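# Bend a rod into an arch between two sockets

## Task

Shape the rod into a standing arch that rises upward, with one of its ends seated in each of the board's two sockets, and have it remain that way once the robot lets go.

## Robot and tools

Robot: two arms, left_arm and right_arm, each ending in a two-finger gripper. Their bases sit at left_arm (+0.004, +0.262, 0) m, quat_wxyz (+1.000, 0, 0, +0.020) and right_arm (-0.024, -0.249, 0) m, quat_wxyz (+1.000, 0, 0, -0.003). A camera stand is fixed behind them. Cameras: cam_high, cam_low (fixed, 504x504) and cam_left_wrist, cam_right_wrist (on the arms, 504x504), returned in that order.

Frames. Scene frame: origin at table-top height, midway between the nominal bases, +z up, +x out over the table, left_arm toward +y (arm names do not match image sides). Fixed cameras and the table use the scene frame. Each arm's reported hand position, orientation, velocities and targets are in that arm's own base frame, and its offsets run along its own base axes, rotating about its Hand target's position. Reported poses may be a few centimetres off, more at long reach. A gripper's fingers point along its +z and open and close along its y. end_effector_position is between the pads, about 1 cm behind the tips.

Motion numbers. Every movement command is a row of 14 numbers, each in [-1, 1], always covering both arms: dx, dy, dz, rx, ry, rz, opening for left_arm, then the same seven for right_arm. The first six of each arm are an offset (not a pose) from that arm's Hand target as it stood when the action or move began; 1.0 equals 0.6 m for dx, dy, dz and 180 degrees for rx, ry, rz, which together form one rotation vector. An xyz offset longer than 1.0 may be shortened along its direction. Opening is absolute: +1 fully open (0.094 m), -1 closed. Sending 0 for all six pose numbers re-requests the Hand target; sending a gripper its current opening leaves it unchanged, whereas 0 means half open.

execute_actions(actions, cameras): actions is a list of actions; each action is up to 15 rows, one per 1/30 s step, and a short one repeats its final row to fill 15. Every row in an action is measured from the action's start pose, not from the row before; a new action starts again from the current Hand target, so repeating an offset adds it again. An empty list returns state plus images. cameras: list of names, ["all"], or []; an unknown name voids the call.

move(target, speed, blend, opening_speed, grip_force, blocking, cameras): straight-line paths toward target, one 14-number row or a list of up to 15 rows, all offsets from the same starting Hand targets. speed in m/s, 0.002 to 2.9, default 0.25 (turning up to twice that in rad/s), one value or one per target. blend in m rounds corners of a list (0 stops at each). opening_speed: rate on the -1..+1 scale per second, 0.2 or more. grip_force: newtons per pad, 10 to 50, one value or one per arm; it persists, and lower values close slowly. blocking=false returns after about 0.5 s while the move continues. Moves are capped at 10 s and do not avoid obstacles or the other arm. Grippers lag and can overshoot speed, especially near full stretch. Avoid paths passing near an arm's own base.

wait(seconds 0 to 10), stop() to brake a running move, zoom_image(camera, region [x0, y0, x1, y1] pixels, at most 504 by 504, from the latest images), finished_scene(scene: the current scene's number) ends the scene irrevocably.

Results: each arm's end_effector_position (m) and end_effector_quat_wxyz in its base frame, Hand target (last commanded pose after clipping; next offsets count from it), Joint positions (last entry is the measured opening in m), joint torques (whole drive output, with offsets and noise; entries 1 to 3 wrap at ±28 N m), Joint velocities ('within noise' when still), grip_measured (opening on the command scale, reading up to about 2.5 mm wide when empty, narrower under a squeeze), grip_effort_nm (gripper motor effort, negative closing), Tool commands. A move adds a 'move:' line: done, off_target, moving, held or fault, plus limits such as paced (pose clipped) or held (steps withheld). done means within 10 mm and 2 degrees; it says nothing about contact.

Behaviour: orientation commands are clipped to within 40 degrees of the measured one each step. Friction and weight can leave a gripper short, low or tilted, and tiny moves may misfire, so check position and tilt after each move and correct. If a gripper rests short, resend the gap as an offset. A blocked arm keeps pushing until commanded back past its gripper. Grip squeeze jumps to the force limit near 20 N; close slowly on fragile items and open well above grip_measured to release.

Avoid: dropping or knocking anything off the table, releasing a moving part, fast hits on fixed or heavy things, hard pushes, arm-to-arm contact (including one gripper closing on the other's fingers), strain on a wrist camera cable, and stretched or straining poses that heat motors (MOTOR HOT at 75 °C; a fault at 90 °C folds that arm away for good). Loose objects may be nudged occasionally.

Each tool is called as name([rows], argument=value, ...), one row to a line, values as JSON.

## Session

execute_actions(actions=[])

zoom_image(camera="cam_low", region=[80, 180, 500, 330])

zoom_image(camera="cam_high", region=[150, 170, 310, 450])

Scene clock: 0.00 s.
left_arm: end_effector_position=(+0.3938, +0.0227, +0.0755) grip_measured=+1.000 grip_effort_nm=n/a end_effector_quat_wxyz=(+0.560, -0.043, +0.827, -0.003) | right_arm: end_effector_position=(+0.4020, +0.0073, +0.1011) grip_measured=+1.000 grip_effort_nm=n/a end_effector_quat_wxyz=(+0.585, +0.001, +0.811, +0.020)
Joint positions: left_arm=[0.065 1.585 0.365 0.838 0.017 -0.049 0.094] | right_arm=[0.008 1.536 0.391 0.825 -0.024 0.026 0.094]
Joint velocities: within noise
Joint torques (N m): no reading
Heat: left arm: 33 °C; right arm: 31 °C.
Hand target: left_arm +0.3979, +0.0231, +0.0852; +0.572, -0.042, +0.819, -0.002 | right_arm +0.4030, +0.0073, +0.1034; +0.587, +0.001, +0.809, +0.020
Tool commands: left_gripper/opening=+1.0 right_gripper/opening=+1.0

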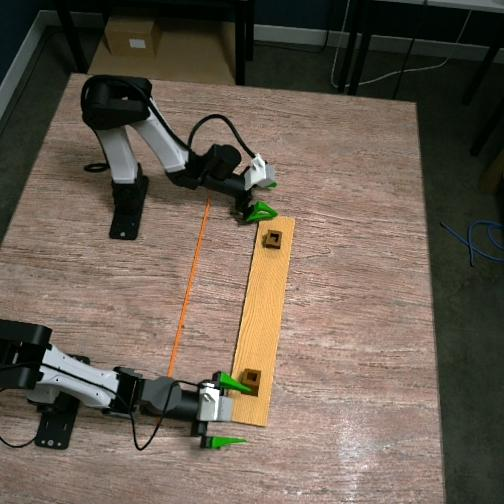

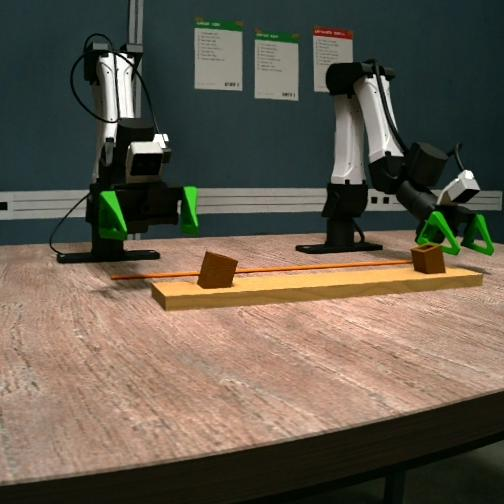

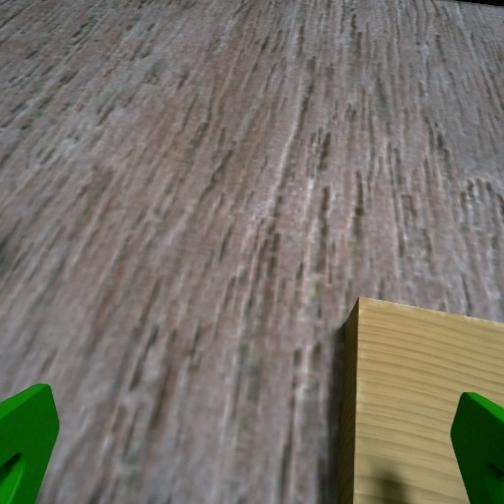

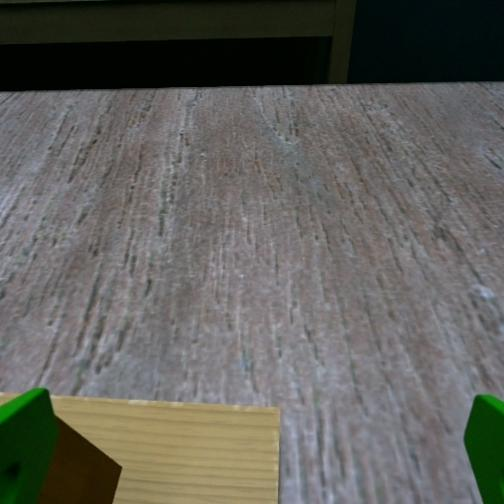

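Scaled by 1.200 from the camera's 504x504 image, which has a finer 720x720 frame.

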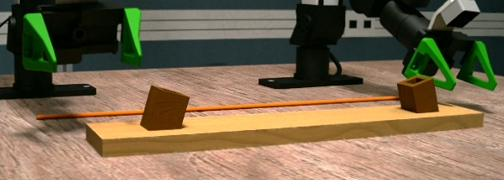

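Scaled by 1.800 from the camera's 504x504 image, which has a finer 720x720 frame.

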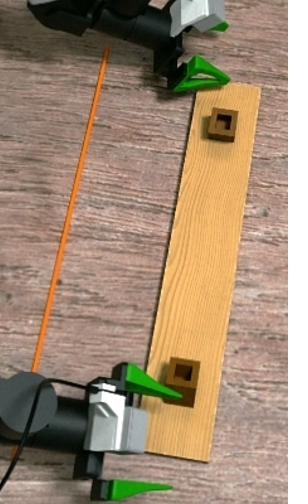

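move([
  [-0.1,-0.05,0.13,0.1,0.1,-0.16,0.3,-0.1,0.01,0.12,-0.1,0.1,0.14,0.3],
  [-0.272,-0.149,0.065,0.326,0.291,-0.487,0.3,-0.293,0.021,0.045,-0.317,0.301,0.423,0.3],
], cameras=["all"], blend=[0.03,0])

Scene clock: 11.57 s.
left_arm: end_effector_position=(+0.2338, -0.0658, +0.1195) grip_measured=+0.302 grip_effort_nm=-0.05 end_effector_quat_wxyz=(+0.005, +0.735, +0.678, -0.002) | right_arm: end_effector_position=(+0.2236, +0.0194, +0.1265) grip_measured=+0.302 grip_effort_nm=-0.13 end_effector_quat_wxyz=(-0.005, +0.694, -0.720, -0.002)
Joint positions: left_arm=[-0.268 1.454 1.181 -1.292 0.009 1.384 0.061] | right_arm=[0.079 1.384 1.15 -1.332 -0.009 -1.455 0.061]
Joint torques (N m): left_arm=[-0.24 -3.45 8.08 0.06 0.17 0.15] | right_arm=[0.77 -3.19 9.68 0.22 0.07 -0.07]
Heat: left arm: 34 °C; right arm: 34 °C.
Hand target: left_arm +0.2347, -0.0664, +0.1243; +0.000, +0.743, +0.669, +0.000 | right_arm +0.2272, +0.0198, +0.1304; -0.001, +0.701, -0.713, +0.000
Off the commanded pose: left_arm 0.005 m, 2 deg | right_arm 0.005 m, 1 deg.
move: done

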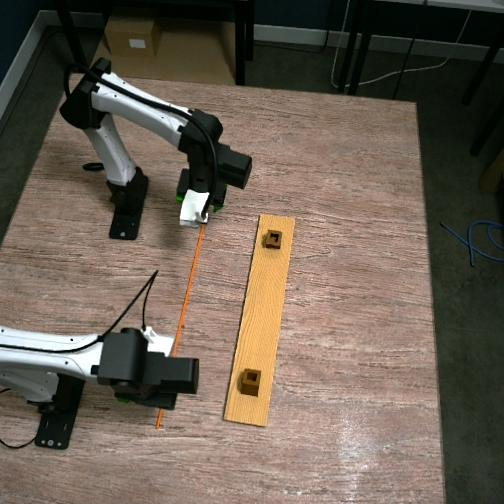

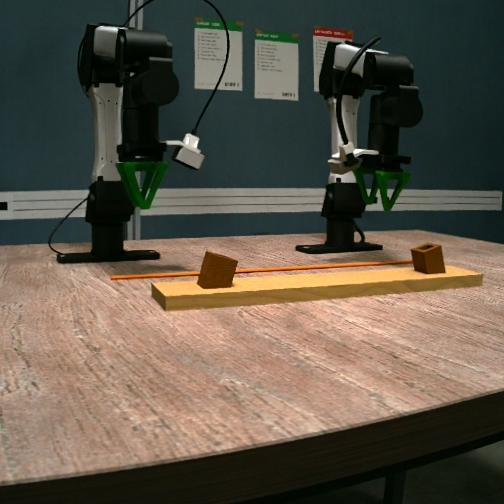

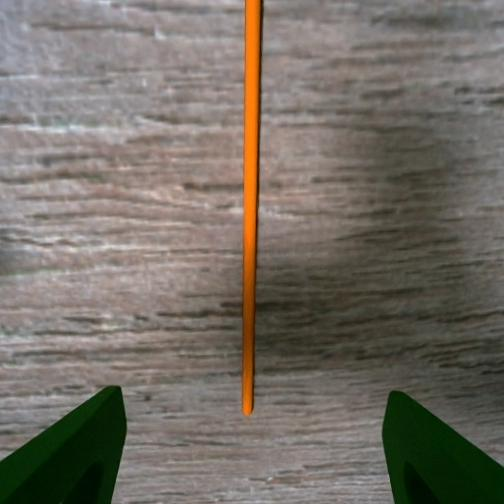

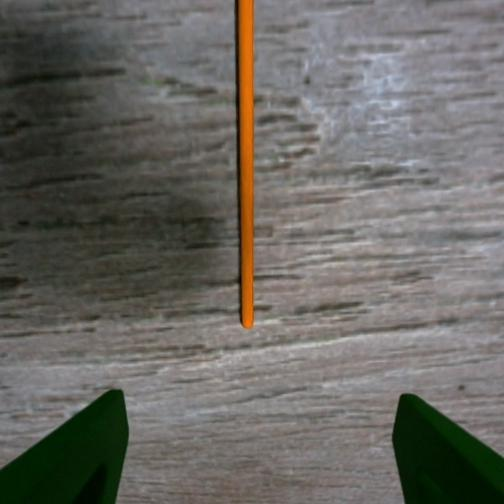

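move([
  [0.009,0.05,-0.148,0,0,0,0.0,-0.001,0.024,-0.158,0,0,0,0.0],
], cameras=["cam_low","cam_left_wrist","cam_right_wrist"], speed=0.15)

Scene clock: 15.83 s.
left_arm: end_effector_position=(+0.2408, -0.0389, +0.0374) grip_measured=+0.001 grip_effort_nm=-0.05 end_effector_quat_wxyz=(+0.004, +0.740, +0.672, +0.001) | right_arm: end_effector_position=(+0.2292, +0.0342, +0.0428) grip_measured=+0.002 grip_effort_nm=-0.13 end_effector_quat_wxyz=(-0.010, +0.702, -0.712, +0.002)
Joint positions: left_arm=[-0.158 1.521 0.909 -0.95 0.004 1.509 0.047] | right_arm=[0.142 1.455 0.871 -0.968 -0.008 -1.415 0.047]
Joint torques (N m): left_arm=[1.1 -3.85 5.15 0.32 0.23 0.15] | right_arm=[0.79 -3.67 5.29 0.52 0.07 0.13]
Heat: left arm: 35 °C; right arm: 34 °C.
Hand target: left_arm +0.2402, -0.0363, +0.0355; +0.000, +0.743, +0.669, +0.000 | right_arm +0.2266, +0.0342, +0.0356; -0.001, +0.701, -0.713, +0.000
Off the commanded pose: left_arm 0.003 m, 1 deg | right_arm 0.008 m, 1 deg.
move: done
Images, in order (width x height): cam_low 504x504, cam_left_wrist 504x504, cam_right_wrist 504x504.

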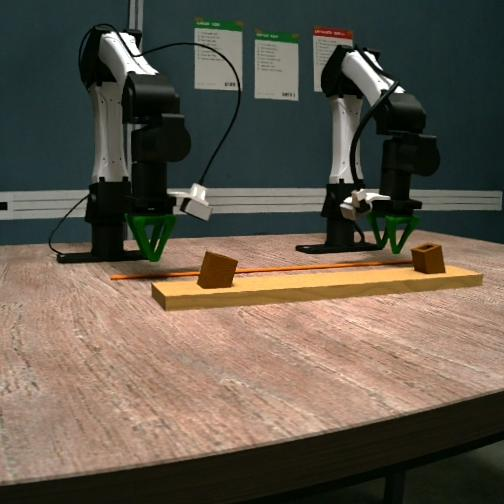

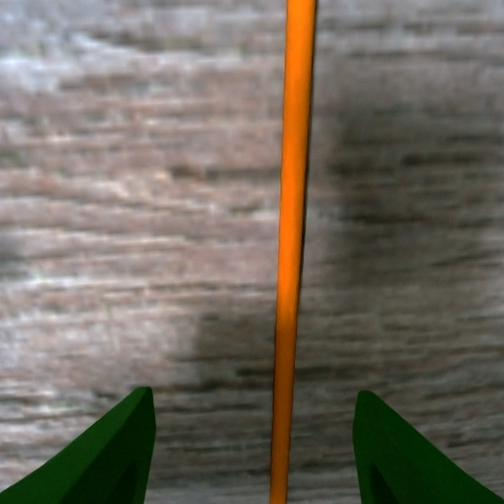

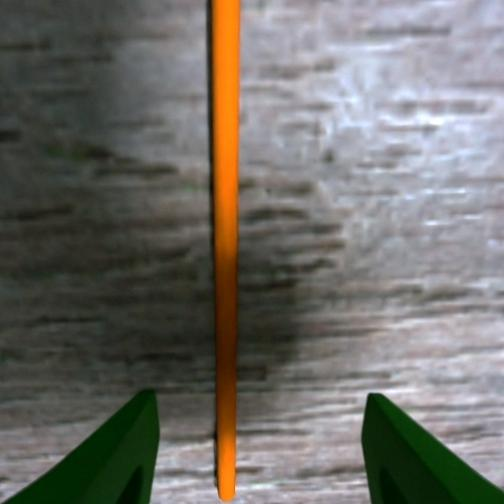

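move([
  [-0.015,0,-0.042,0,0,0,0.0,-0.018,0,-0.045,0,0,0,0.0],
], cameras=["cam_left_wrist","cam_right_wrist"], speed=0.08)

Scene clock: 18.33 s.
left_arm: end_effector_position=(+0.2325, -0.0376, +0.0125) grip_measured=+0.001 grip_effort_nm=-0.05 end_effector_quat_wxyz=(+0.005, +0.740, +0.672, +0.002) | right_arm: end_effector_position=(+0.2195, +0.0344, +0.0156) grip_measured=+0.002 grip_effort_nm=-0.13 end_effector_quat_wxyz=(-0.010, +0.702, -0.712, +0.002)
Joint positions: left_arm=[-0.158 1.531 0.81 -0.84 0.004 1.509 0.047] | right_arm=[0.149 1.463 0.761 -0.85 -0.008 -1.408 0.047]
Joint torques (N m): left_arm=[0.62 -3.64 4.88 0.3 0.21 0.09] | right_arm=[0.84 -3.43 4.94 0.55 0.07 0.15]
Heat: left arm: 35 °C; right arm: 34 °C.
Hand target: left_arm +0.2312, -0.0363, +0.0103; +0.000, +0.743, +0.669, +0.000 | right_arm +0.2159, +0.0343, +0.0087; -0.001, +0.701, -0.713, +0.000
Off the commanded pose: left_arm 0.003 m, 1 deg | right_arm 0.008 m, 1 deg.
move: done
Images, in order (width x height): cam_left_wrist 504x504, cam_right_wrist 504x504.

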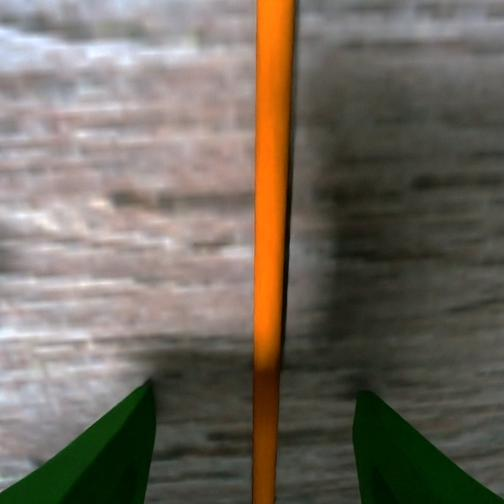

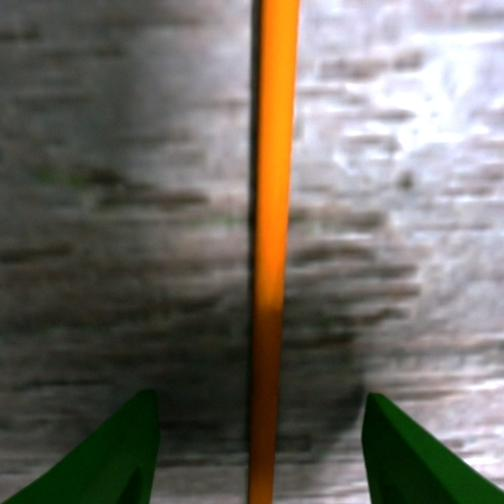

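move([
  [0,0,-0.014,0,0,0,0.0,0,0,-0.007,0,0,0,0.0],
  [0,0,-0.014,0,0,0,-1,0,0,-0.007,0,0,0,-1],
], cameras=["cam_left_wrist","cam_right_wrist","cam_low"], speed=0.04, opening_speed=0.8)

Scene clock: 22.17 s.
left_arm: end_effector_position=(+0.2422, -0.0388, +0.0094) grip_measured=-0.913 grip_effort_nm=-1.00 end_effector_quat_wxyz=(+0.019, +0.740, +0.672, +0.014) | right_arm: end_effector_position=(+0.2203, +0.0344, +0.0117) grip_measured=-0.895 grip_effort_nm=-1.02 end_effector_quat_wxyz=(-0.011, +0.701, -0.713, +0.003)
Joint positions: left_arm=[-0.158 1.539 0.802 -0.785 0.002 1.509 0.004] | right_arm=[0.149 1.471 0.751 -0.828 -0.008 -1.405 0.005]
Joint torques (N m): left_arm=[0.59 -2.91 3.78 0.2 0.24 0.08] | right_arm=[0.83 -3.45 4.82 0.5 0.07 0.1]
Heat: left arm: 35 °C; right arm: 34 °C.
Hand target: left_arm +0.2312, -0.0363, +0.0019; +0.000, +0.743, +0.669, +0.000 | right_arm +0.2159, +0.0343, +0.0044; -0.001, +0.701, -0.713, +0.000
Off the commanded pose: left_arm 0.014 m, 3 deg | right_arm 0.008 m, 1 deg.
move: off_target (left_arm)
Images, in order (width x height): cam_low 504x504, cam_left_wrist 504x504, cam_right_wrist 504x504.

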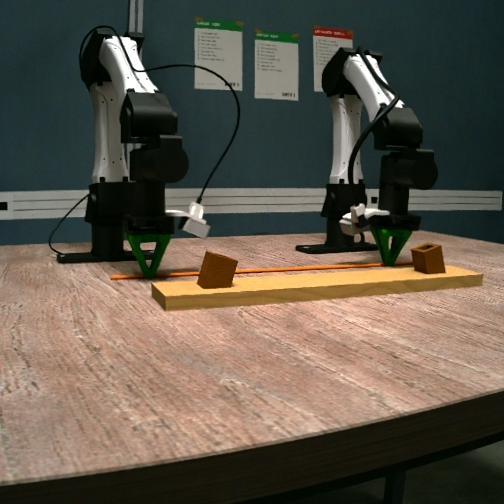

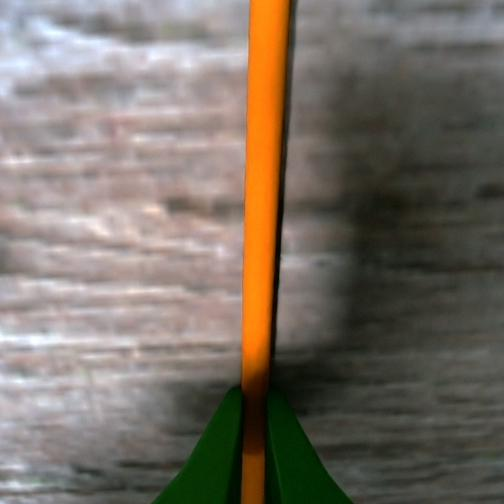

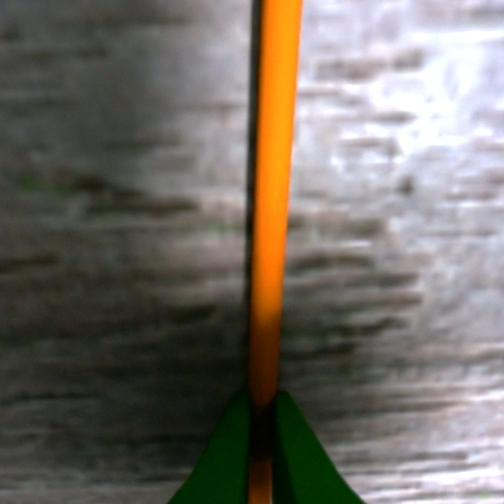

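move([
  [0.01,0,0.16,0,0,0,-1,0.003,0,0.155,0,0,0,-1],
], cameras=["cam_low","cam_left_wrist","cam_right_wrist"], speed=0.12)

Scene clock: 24.87 s.
left_arm: end_effector_position=(+0.2354, -0.0375, +0.0870) grip_measured=-0.914 grip_effort_nm=-1.01 end_effector_quat_wxyz=(-0.008, +0.740, +0.672, -0.007) | right_arm: end_effector_position=(+0.2150, +0.0328, +0.0871) grip_measured=-0.896 grip_effort_nm=-1.04 end_effector_quat_wxyz=(+0.009, +0.701, -0.713, -0.008)
Joint positions: left_arm=[-0.158 1.476 1.071 -1.188 0.001 1.509 0.004] | right_arm=[0.149 1.396 1.003 -1.202 -0.003 -1.405 0.005]
Joint torques (N m): left_arm=[0.92 -5.97 7.77 0 0.25 0.12] | right_arm=[1.03 -6.9 9.2 0.11 0.02 0.11]
Heat: left arm: 35 °C; right arm: 34 °C.
Hand target: left_arm +0.2372, -0.0364, +0.0978; +0.000, +0.743, +0.669, +0.000 | right_arm +0.2177, +0.0343, +0.0975; -0.001, +0.701, -0.713, +0.000
Off the commanded pose: left_arm 0.011 m, 1 deg | right_arm 0.011 m, 1 deg.
move: off_target (left_arm, right_arm)
Images, in order (width x height): cam_low 504x504, cam_left_wrist 504x504, cam_right_wrist 504x504.

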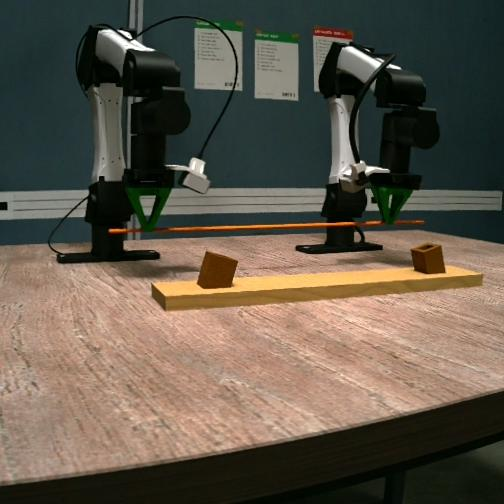

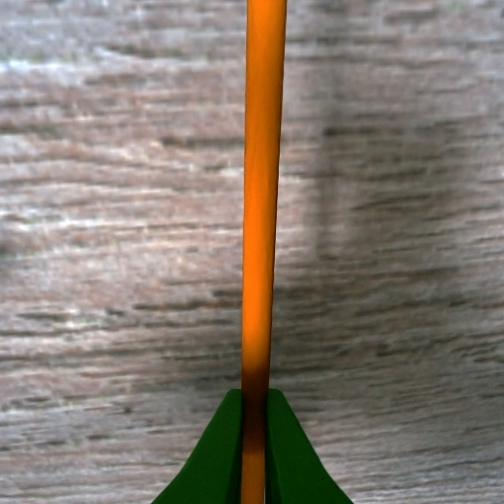

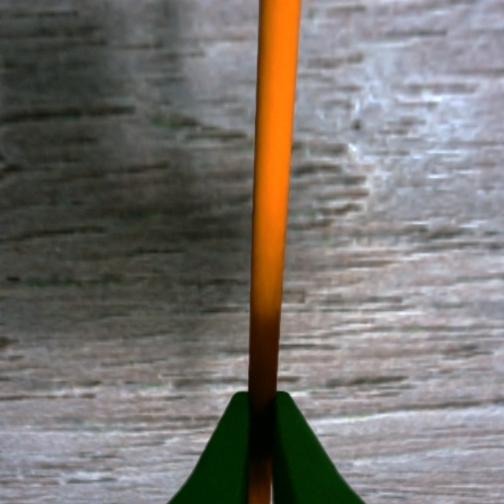

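move([
  [0,0,0,0,0,0,-0.5,0,0,0,0,0,0,-1],
  [0.0,0,-0.042,0,0,0,-0.5,0,0,0,0,0,0,-1],
  [0.0,0,-0.042,0,0,0,-1,0,0,0,0,0,0,-1],
], cameras=["cam_low","cam_left_wrist"], speed=0.06, opening_speed=1)

move([
  [0,0,0,0,0,0,-1,0,0,0,0,0,0,-0.5],
  [0.0,0,0,0,0,0,-1,0,0,-0.046,0,0,0,-0.5],
  [0.0,0,0,0,0,0,-1,0,0,-0.046,0,0,0,-1],
], cameras=["cam_low","cam_left_wrist","cam_right_wrist"], speed=0.06, opening_speed=1)

Scene clock: 30.70 s.
left_arm: end_effector_position=(+0.2380, -0.0379, +0.0727) grip_measured=-0.996 grip_effort_nm=-0.16 end_effector_quat_wxyz=(+0.000, +0.740, +0.672, +0.000) | right_arm: end_effector_position=(+0.2136, +0.0322, +0.0871) grip_measured=-0.896 grip_effort_nm=-1.04 end_effector_quat_wxyz=(+0.012, +0.701, -0.713, -0.009)
Joint positions: left_arm=[-0.158 1.476 1.013 -1.108 0.001 1.509 0] | right_arm=[0.149 1.396 1.003 -1.208 -0.001 -1.405 0.005]
Joint torques (N m): left_arm=[0.98 -4.53 5.19 0.28 0.27 0.13] | right_arm=[0.73 -6.84 9.2 0.15 0 0.11]
Heat: left arm: 36 °C; right arm: 36 °C.
Hand target: left_arm +0.2372, -0.0364, +0.0726; +0.000, +0.743, +0.669, +0.000 | right_arm +0.2177, +0.0343, +0.0975; -0.001, +0.701, -0.713, +0.000
Off the commanded pose: left_arm 0.002 m, 1 deg | right_arm 0.011 m, 2 deg.
move: off_target (right_arm)
Images, in order (width x height): cam_low 504x504, cam_left_wrist 504x504.

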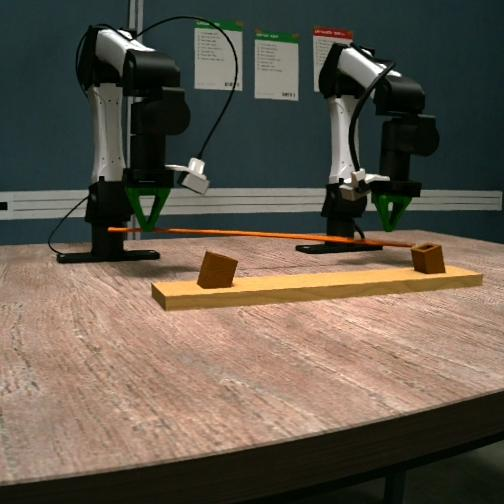

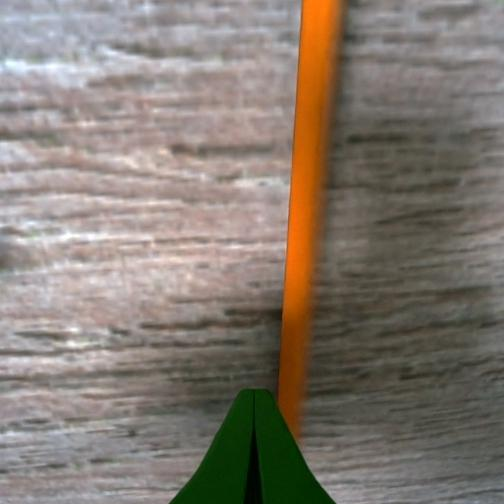

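Scene clock: 33.23 s.
left_arm: end_effector_position=(+0.2380, -0.0379, +0.0727) grip_measured=-0.996 grip_effort_nm=-0.16 end_effector_quat_wxyz=(+0.000, +0.740, +0.672, +0.000) | right_arm: end_effector_position=(+0.2194, +0.0331, +0.0738) grip_measured=-0.989 grip_effort_nm=-0.62 end_effector_quat_wxyz=(-0.002, +0.701, -0.713, +0.001)
Joint positions: left_arm=[-0.158 1.476 1.013 -1.108 0.001 1.509 0] | right_arm=[0.149 1.396 0.95 -1.121 -0.001 -1.405 0.001]
Joint torques (N m): left_arm=[0.94 -4.52 5.2 0.29 0.27 0.14] | right_arm=[0.73 -5 5.29 0.48 0 0.11]
Heat: left arm: 36 °C; right arm: 36 °C.
Hand target: left_arm +0.2372, -0.0364, +0.0726; +0.000, +0.743, +0.669, +0.000 | right_arm +0.2176, +0.0343, +0.0698; -0.001, +0.701, -0.713, +0.000
Off the commanded pose: left_arm 0.002 m, 1 deg | right_arm 0.004 m, 0 deg.
move: done
Images, in order (width x height): cam_low 504x504, cam_left_wrist 504x504, cam_right_wrist 504x504.

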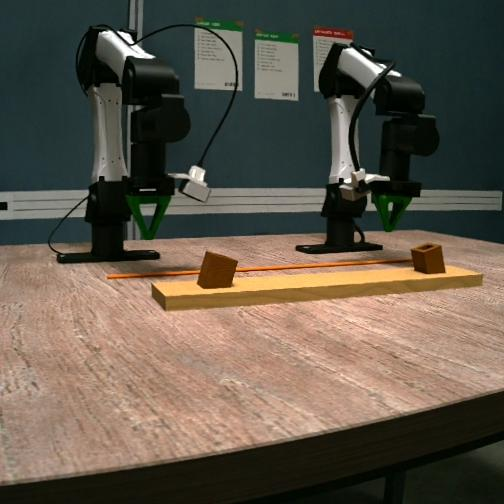

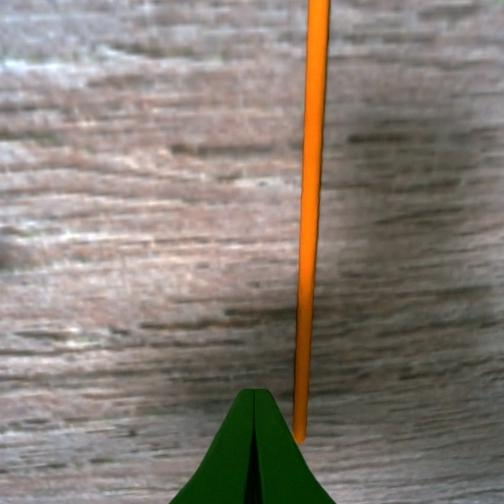

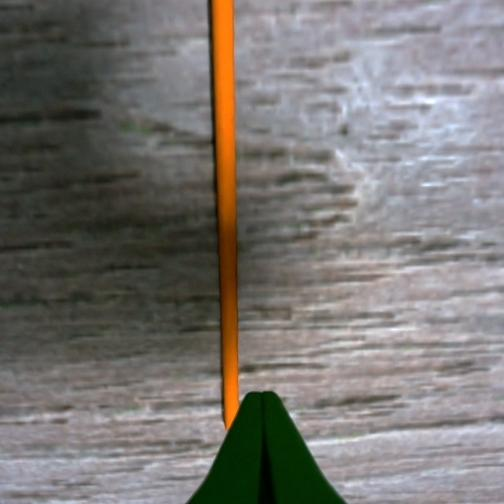

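move([
  [-0.033,0.0,-0.058,0,0,0,0,-0.022,0.008,-0.052,-0.15,0,0,0],
], cameras=["cam_low","cam_left_wrist","cam_right_wrist"], speed=0.12)

Scene clock: 44.40 s.
left_arm: end_effector_position=(+0.2172, -0.0346, +0.0339) grip_measured=-0.001 grip_effort_nm=0.10 end_effector_quat_wxyz=(-0.008, +0.740, +0.672, -0.006) | right_arm: end_effector_position=(+0.2110, +0.0427, +0.0434) grip_measured=-0.002 grip_effort_nm=0.12 end_effector_quat_wxyz=(+0.144, +0.682, -0.697, +0.167)
Joint positions: left_arm=[-0.158 1.46 0.838 -0.969 0.001 1.509 0.047] | right_arm=[0.517 1.582 0.914 -1.109 0.396 -0.991 0.047]
Joint torques (N m): left_arm=[-0.23 -5.82 4.9 0.25 0.25 -0.03] | right_arm=[0.72 -4.26 4.86 -0.13 0.29 0.2]
Heat: left arm: 36 °C; right arm: 35 °C.
Hand target: left_arm +0.2174, -0.0364, +0.0379; +0.000, +0.743, +0.669, +0.000 | right_arm +0.2045, +0.0391, +0.0387; +0.163, +0.682, -0.694, +0.167
Off the commanded pose: left_arm 0.004 m, 1 deg | right_arm 0.009 m, 2 deg.
move: done
Images, in order (width x height): cam_low 504x504, cam_left_wrist 504x504, cam_right_wrist 504x504.

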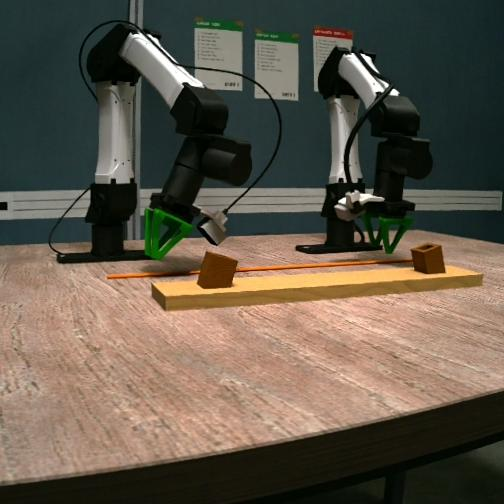

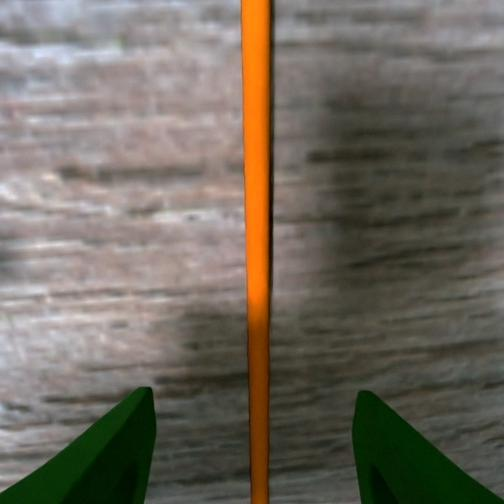

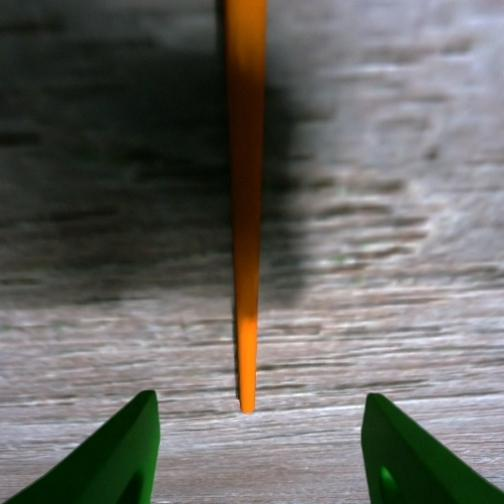

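move([
  [0.0,0.0,-0.042,0,0,0,0,-0.012,0,-0.054,0,0,0,0],
], cameras=["cam_left_wrist","cam_right_wrist"], speed=0.08)

Scene clock: 46.60 s.
left_arm: end_effector_position=(+0.2194, -0.0350, +0.0150) grip_measured=-0.001 grip_effort_nm=0.10 end_effector_quat_wxyz=(+0.004, +0.740, +0.672, +0.003) | right_arm: end_effector_position=(+0.1982, +0.0385, +0.0130) grip_measured=-0.002 grip_effort_nm=0.12 end_effector_quat_wxyz=(+0.161, +0.683, -0.693, +0.165)
Joint positions: left_arm=[-0.158 1.473 0.767 -0.855 0.001 1.509 0.047] | right_arm=[0.532 1.631 0.818 -1.005 0.398 -0.975 0.047]
Joint torques (N m): left_arm=[-0.28 -3.19 4.88 0.31 0.24 -0.03] | right_arm=[0.81 -4.3 4.22 0.14 0.27 0.16]
Heat: left arm: 36 °C; right arm: 35 °C.
Hand target: left_arm +0.2175, -0.0364, +0.0127; +0.000, +0.743, +0.669, +0.000 | right_arm +0.1974, +0.0391, +0.0063; +0.163, +0.682, -0.693, +0.167
Off the commanded pose: left_arm 0.003 m, 1 deg | right_arm 0.007 m, 0 deg.
move: done
Images, in order (width x height): cam_left_wrist 504x504, cam_right_wrist 504x504.

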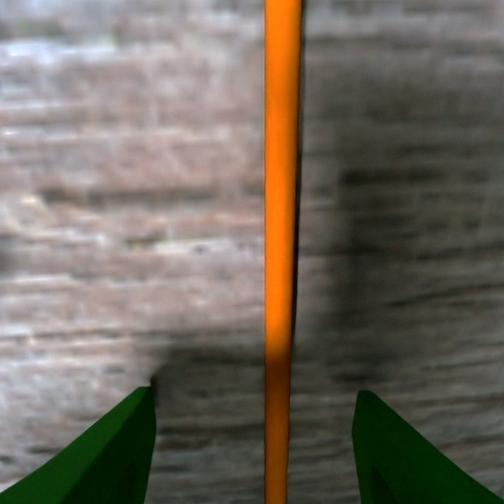

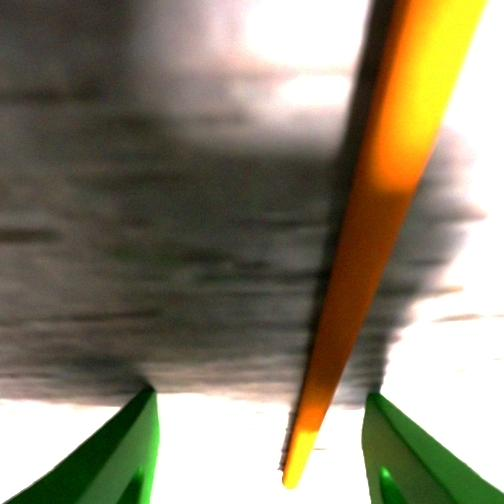

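move([
  [-0.008,0.0,-0.006,0,0,0,0,0.0165,0,-0.001,0,0,0,0],
  [-0.008,0,-0.01,0,0,0,-1,0.0165,0,-0.002,0,0,0,-1],
], cameras=["cam_left_wrist","cam_right_wrist"], speed=0.05, opening_speed=0.8)

Scene clock: 50.33 s.
left_arm: end_effector_position=(+0.2189, -0.0349, +0.0090) grip_measured=-0.913 grip_effort_nm=-0.99 end_effector_quat_wxyz=(+0.008, +0.740, +0.672, +0.006) | right_arm: end_effector_position=(+0.2009, +0.0338, +0.0123) grip_measured=-0.900 grip_effort_nm=-1.01 end_effector_quat_wxyz=(+0.173, +0.682, -0.688, +0.176)
Joint positions: left_arm=[-0.158 1.473 0.74 -0.817 0.001 1.509 0.004] | right_arm=[0.528 1.653 0.825 -1.008 0.427 -0.976 0.005]
Joint torques (N m): left_arm=[-0.55 -3.64 4.29 0.21 0.25 -0.07] | right_arm=[-0.58 -3.63 6.27 0.23 0.07 -0.04]
Heat: left arm: 36 °C; right arm: 35 °C.
Hand target: left_arm +0.2126, -0.0363, +0.0066; +0.000, +0.743, +0.669, +0.000 | right_arm +0.2072, +0.0391, +0.0051; +0.163, +0.682, -0.693, +0.167
Off the commanded pose: left_arm 0.007 m, 1 deg | right_arm 0.011 m, 2 deg.
move: off_target (right_arm); target 2's new opening was sent with right_arm's hand 0.011 m and 1 deg from that target
Images, in order (width x height): cam_left_wrist 504x504, cam_right_wrist 504x504.

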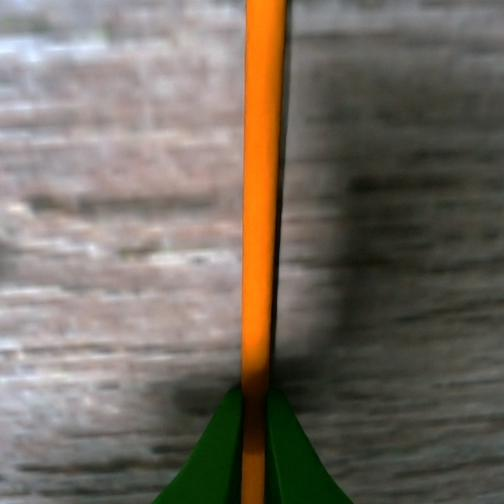

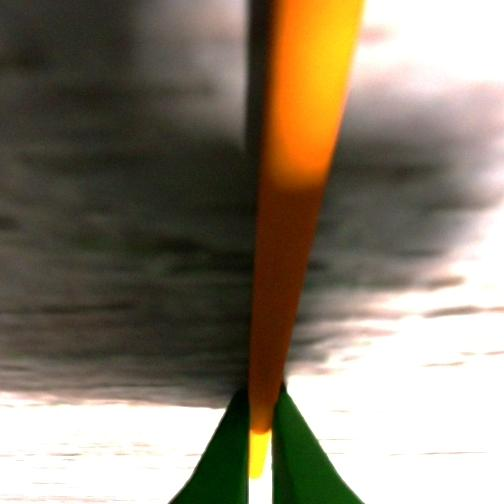

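Both gripped. Lift to ~0.09, then look.

move([
  [0.008,0,0.16,0,0,0,-1,-0.003,-0.003,0.163,0,0,0,-1],
], speed=0.12)

move([
  [0,0,0,0,0,0,-0.6,0,0,0,0,0,0,-1],
], cameras=["cam_low","cam_left_wrist"], opening_speed=0.6)

Scene clock: 53.13 s.
left_arm: end_effector_position=(+0.2171, -0.0329, +0.0928) grip_measured=-0.914 grip_effort_nm=-1.01 end_effector_quat_wxyz=(-0.010, +0.740, +0.672, -0.002) | right_arm: end_effector_position=(+0.2024, +0.0352, +0.0935) grip_measured=-0.902 grip_effort_nm=-1.04 end_effector_quat_wxyz=(+0.176, +0.680, -0.692, +0.167)
Joint positions: left_arm=[-0.158 1.395 1.025 -1.218 -0.009 1.509 0.004] | right_arm=[0.518 1.538 1.061 -1.368 0.412 -0.978 0.005]
Joint torques (N m): left_arm=[-0.17 -5.08 7.77 -0.01 0.35 -0.02] | right_arm=[-0.09 -8.08 8.69 -0.33 0.15 -0.06]
Heat: left arm: 36 °C; right arm: 35 °C.
Hand target: left_arm +0.2174, -0.0363, +0.1026; +0.000, +0.743, +0.669, +0.000 | right_arm +0.2054, +0.0373, +0.1029; +0.163, +0.682, -0.694, +0.166
Off the commanded pose: left_arm 0.010 m, 1 deg | right_arm 0.010 m, 2 deg.
move: done

Scene clock: 54.00 s.
left_arm: end_effector_position=(+0.2168, -0.0328, +0.0928) grip_measured=-0.601 grip_effort_nm=0.10 end_effector_quat_wxyz=(-0.010, +0.740, +0.672, -0.002) | right_arm: end_effector_position=(+0.2015, +0.0347, +0.0938) grip_measured=-0.902 grip_effort_nm=-1.04 end_effector_quat_wxyz=(+0.179, +0.680, -0.691, +0.166)
Joint positions: left_arm=[-0.158 1.395 1.025 -1.219 -0.009 1.509 0.019] | right_arm=[0.518 1.538 1.061 -1.373 0.412 -0.978 0.005]
Joint torques (N m): left_arm=[-0.2 -5.07 7.77 0.01 0.36 -0.01] | right_arm=[-0.12 -8.09 8.72 -0.29 0.2 -0.06]
Heat: left arm: 36 °C; right arm: 35 °C.
Hand target: left_arm +0.2174, -0.0363, +0.1026; +0.000, +0.743, +0.669, +0.000 | right_arm +0.2054, +0.0372, +0.1029; +0.163, +0.682, -0.694, +0.167
Off the commanded pose: left_arm 0.010 m, 1 deg | right_arm 0.010 m, 2 deg.
move: done
Images, in order (width x height): cam_low 504x504, cam_left_wrist 504x504.

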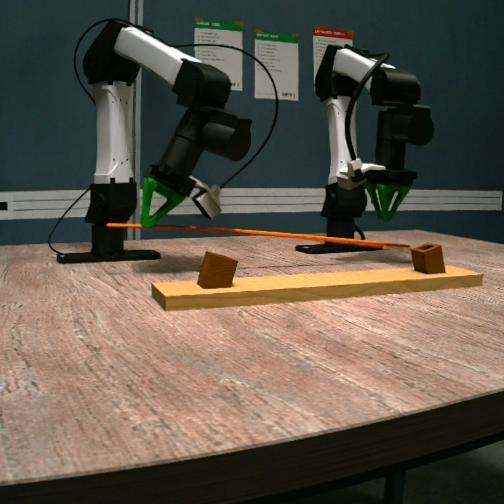

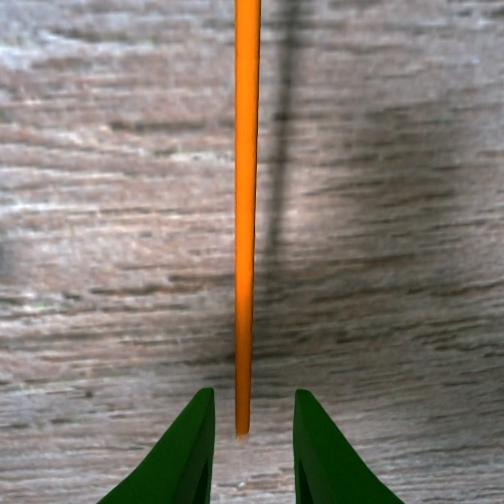

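wait(seconds=0.2, cameras=["cam_low","cam_left_wrist"])

Scene clock: 54.73 s.
left_arm: end_effector_position=(+0.2168, -0.0328, +0.0928) grip_measured=-0.601 grip_effort_nm=0.10 end_effector_quat_wxyz=(-0.010, +0.740, +0.672, -0.002) | right_arm: end_effector_position=(+0.2015, +0.0347, +0.0938) grip_measured=-0.902 grip_effort_nm=-1.04 end_effector_quat_wxyz=(+0.179, +0.680, -0.691, +0.166)
Joint positions: left_arm=[-0.158 1.395 1.025 -1.219 -0.009 1.509 0.019] | right_arm=[0.518 1.538 1.061 -1.373 0.412 -0.978 0.005]
Joint torques (N m): left_arm=[-0.25 -5.08 7.83 0.01 0.35 -0.02] | right_arm=[-0.12 -8.1 8.73 -0.28 0.21 -0.06]
Heat: left arm: 36 °C; right arm: 35 °C.
Hand target: left_arm +0.2174, -0.0363, +0.1026; +0.000, +0.743, +0.669, +0.000 | right_arm +0.2054, +0.0373, +0.1029; +0.163, +0.682, -0.694, +0.167
Tool commands: left_gripper/opening=-0.6 right_gripper/opening=-1.0
Off the commanded pose: left_arm 0.010 m, 1 deg | right_arm 0.010 m, 2 deg.
wait: 0.20 s; at rest from the start
Images, in order (width x height): cam_low 504x504, cam_left_wrist 504x504.

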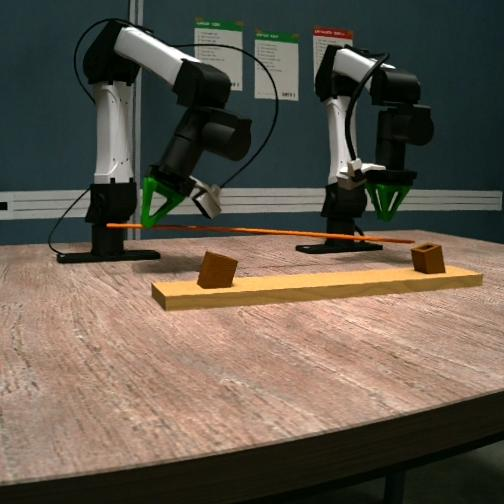

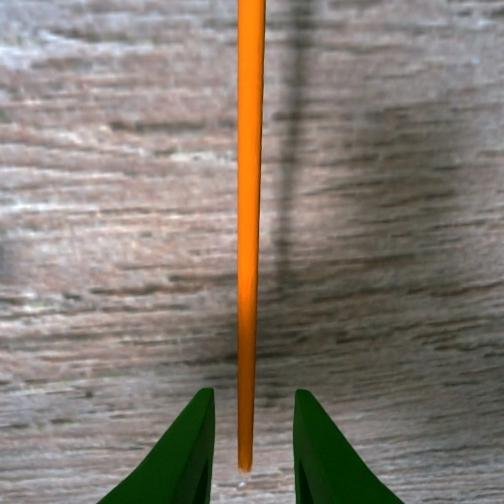

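move([
  [0.002,0,-0.087,0,0,0,-0.5,0,0,0,0,0,0,-1],
], cameras=["cam_low","cam_left_wrist"], speed=0.1)

Scene clock: 58.30 s.
left_arm: end_effector_position=(+0.2202, -0.0334, +0.0525) grip_measured=-0.502 grip_effort_nm=0.10 end_effector_quat_wxyz=(+0.001, +0.740, +0.672, +0.007) | right_arm: end_effector_position=(+0.2015, +0.0347, +0.0938) grip_measured=-0.902 grip_effort_nm=-1.04 end_effector_quat_wxyz=(+0.179, +0.680, -0.691, +0.166)
Joint positions: left_arm=[-0.158 1.416 0.878 -1.024 -0.009 1.509 0.023] | right_arm=[0.518 1.538 1.061 -1.373 0.412 -0.978 0.005]
Joint torques (N m): left_arm=[-0.16 -3.07 5.27 0.29 0.35 0] | right_arm=[-0.1 -8.09 8.72 -0.29 0.21 -0.06]
Heat: left arm: 36 °C; right arm: 36 °C.
Hand target: left_arm +0.2186, -0.0363, +0.0505; +0.000, +0.743, +0.669, +0.000 | right_arm +0.2055, +0.0373, +0.1029; +0.163, +0.682, -0.694, +0.167
Off the commanded pose: left_arm 0.004 m, 1 deg | right_arm 0.010 m, 2 deg.
move: done
Images, in order (width x height): cam_low 504x504, cam_left_wrist 504x504.

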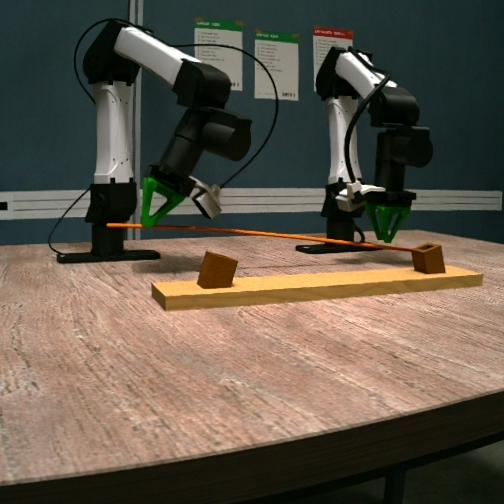

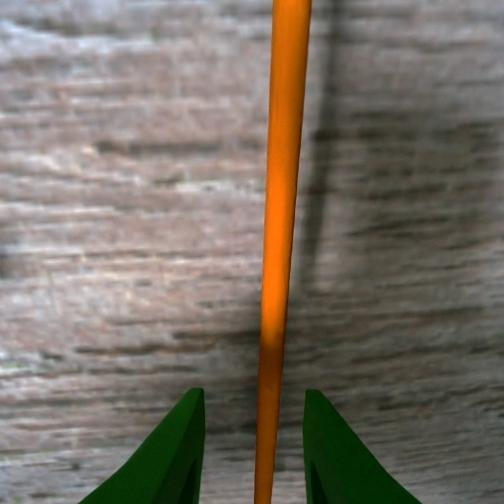

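move([
  [-0.006,0,-0.03,0,0,0,-0.5,0,0,0,0,0,0,-1],
  [-0.006,0,-0.03,0,0,-0.01,-1,0,0,0,0,0,0,-1],
], cameras=["cam_low","cam_left_wrist"], speed=0.08, opening_speed=0.8)

Scene clock: 62.13 s.
left_arm: end_effector_position=(+0.2173, -0.0329, +0.0348) grip_measured=-0.903 grip_effort_nm=-1.00 end_effector_quat_wxyz=(+0.001, +0.745, +0.667, +0.007) | right_arm: end_effector_position=(+0.2015, +0.0347, +0.0938) grip_measured=-0.902 grip_effort_nm=-1.04 end_effector_quat_wxyz=(+0.179, +0.680, -0.691, +0.166)
Joint positions: left_arm=[-0.158 1.426 0.813 -0.946 -0.009 1.524 0.005] | right_arm=[0.518 1.538 1.061 -1.373 0.412 -0.978 0.005]
Joint torques (N m): left_arm=[-0.42 -2.97 5.07 0.31 0.35 0.16] | right_arm=[-0.12 -8.09 8.72 -0.29 0.21 -0.06]
Heat: left arm: 36 °C; right arm: 36 °C.
Hand target: left_arm +0.2150, -0.0363, +0.0325; +0.000, +0.754, +0.657, +0.000 | right_arm +0.2055, +0.0373, +0.1029; +0.163, +0.682, -0.694, +0.167
Off the commanded pose: left_arm 0.005 m, 2 deg | right_arm 0.010 m, 2 deg.
move: done
Images, in order (width x height): cam_low 504x504, cam_left_wrist 504x504.

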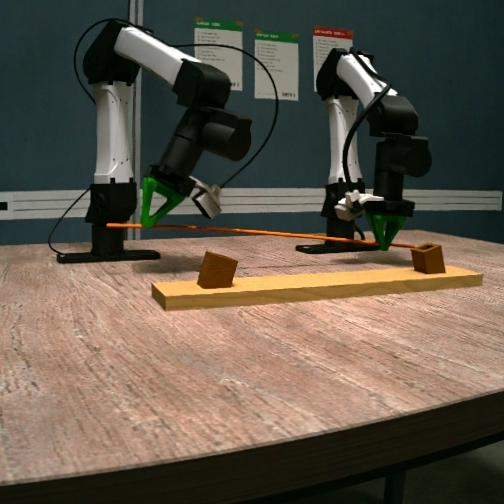

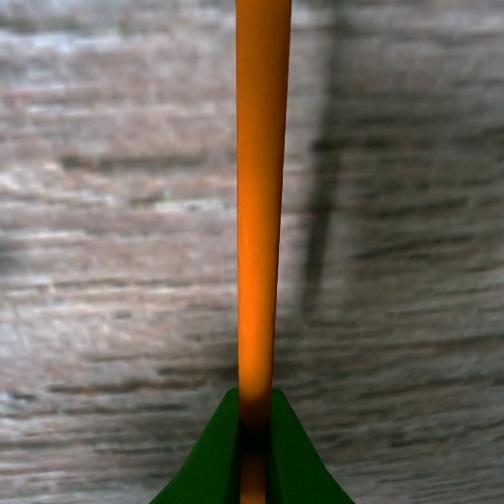

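move([
  [0,0,0,0,0,0,-1,0,0,0,0,0,0,-0.1],
  [0,0,0,0,0,0,-1,0.0,0.008,0.03,0.15,0,0,-0.1],
], cameras=["cam_low","cam_right_wrist"], speed=0.12, opening_speed=1)

Scene clock: 67.03 s.
left_arm: end_effector_position=(+0.2173, -0.0329, +0.0348) grip_measured=-0.903 grip_effort_nm=-1.01 end_effector_quat_wxyz=(+0.001, +0.745, +0.667, +0.007) | right_arm: end_effector_position=(+0.1958, +0.0398, +0.1113) grip_measured=-0.102 grip_effort_nm=0.12 end_effector_quat_wxyz=(+0.027, +0.699, -0.714, -0.011)
Joint positions: left_arm=[-0.158 1.426 0.813 -0.946 -0.009 1.524 0.005] | right_arm=[0.209 1.35 1.061 -1.34 0.01 -1.34 0.042]
Joint torques (N m): left_arm=[-0.46 -2.92 5.05 0.3 0.33 0.16] | right_arm=[-0.4 -6.5 9.16 0.36 -0.09 -0.09]
Heat: left arm: 36 °C; right arm: 36 °C.
Hand target: left_arm +0.2150, -0.0363, +0.0325; +0.000, +0.754, +0.657, +0.000 | right_arm +0.2054, +0.0421, +0.1209; -0.001, +0.701, -0.713, +0.000
Off the commanded pose: left_arm 0.005 m, 2 deg | right_arm 0.014 m, 3 deg.
move: off_target (right_arm)
Images, in order (width x height): cam_low 504x504, cam_right_wrist 504x504.

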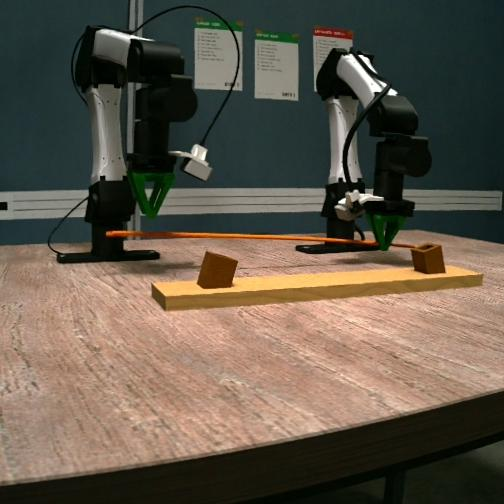

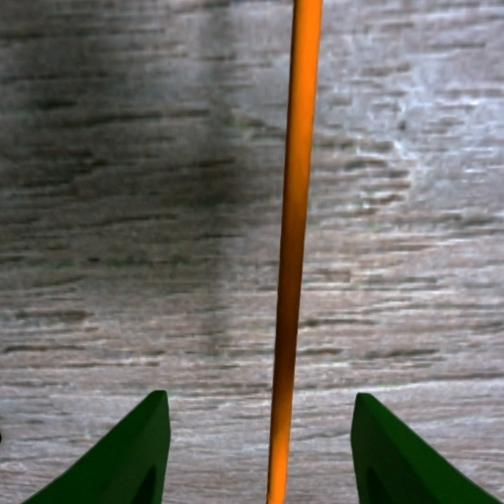

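move([
  [0,0,0,0,0,0,-1,0,0,-0.085,0,0,-0.008,-0.1],
], cameras=["cam_low","cam_right_wrist"], speed=0.12)

Scene clock: 69.83 s.
left_arm: end_effector_position=(+0.2173, -0.0329, +0.0348) grip_measured=-0.903 grip_effort_nm=-1.01 end_effector_quat_wxyz=(+0.001, +0.745, +0.667, +0.007) | right_arm: end_effector_position=(+0.2070, +0.0424, +0.0748) grip_measured=-0.102 grip_effort_nm=0.12 end_effector_quat_wxyz=(-0.001, +0.698, -0.716, +0.006)
Joint positions: left_arm=[-0.158 1.426 0.813 -0.946 -0.009 1.524 0.005] | right_arm=[0.209 1.349 0.916 -1.131 0.009 -1.337 0.042]
Joint torques (N m): left_arm=[-0.43 -2.93 5.08 0.31 0.35 0.15] | right_arm=[-0.42 -4.05 5.3 0.45 -0.08 0.14]
Heat: left arm: 36 °C; right arm: 36 °C.
Hand target: left_arm +0.2150, -0.0363, +0.0325; +0.000, +0.754, +0.657, +0.000 | right_arm +0.2054, +0.0421, +0.0699; -0.001, +0.692, -0.722, +0.000
Off the commanded pose: left_arm 0.005 m, 2 deg | right_arm 0.005 m, 1 deg.
move: done
Images, in order (width x height): cam_low 504x504, cam_right_wrist 504x504.

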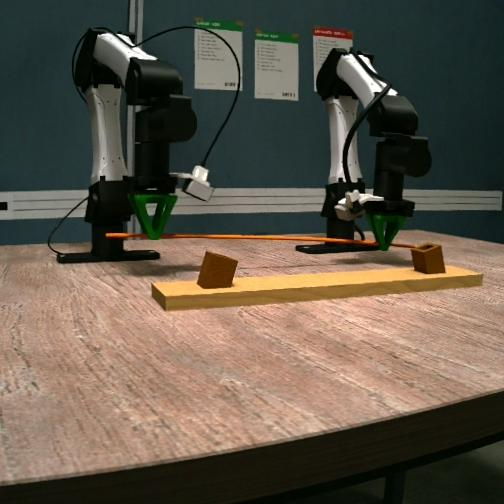

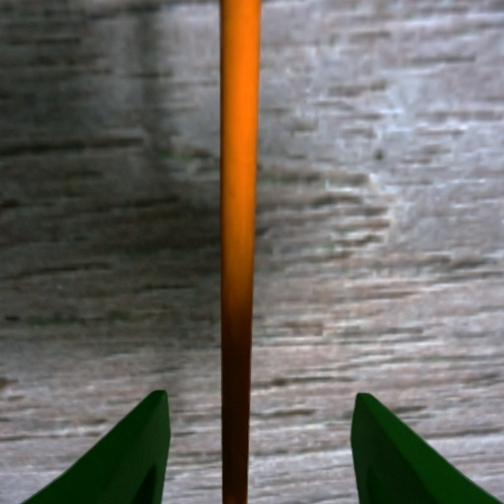

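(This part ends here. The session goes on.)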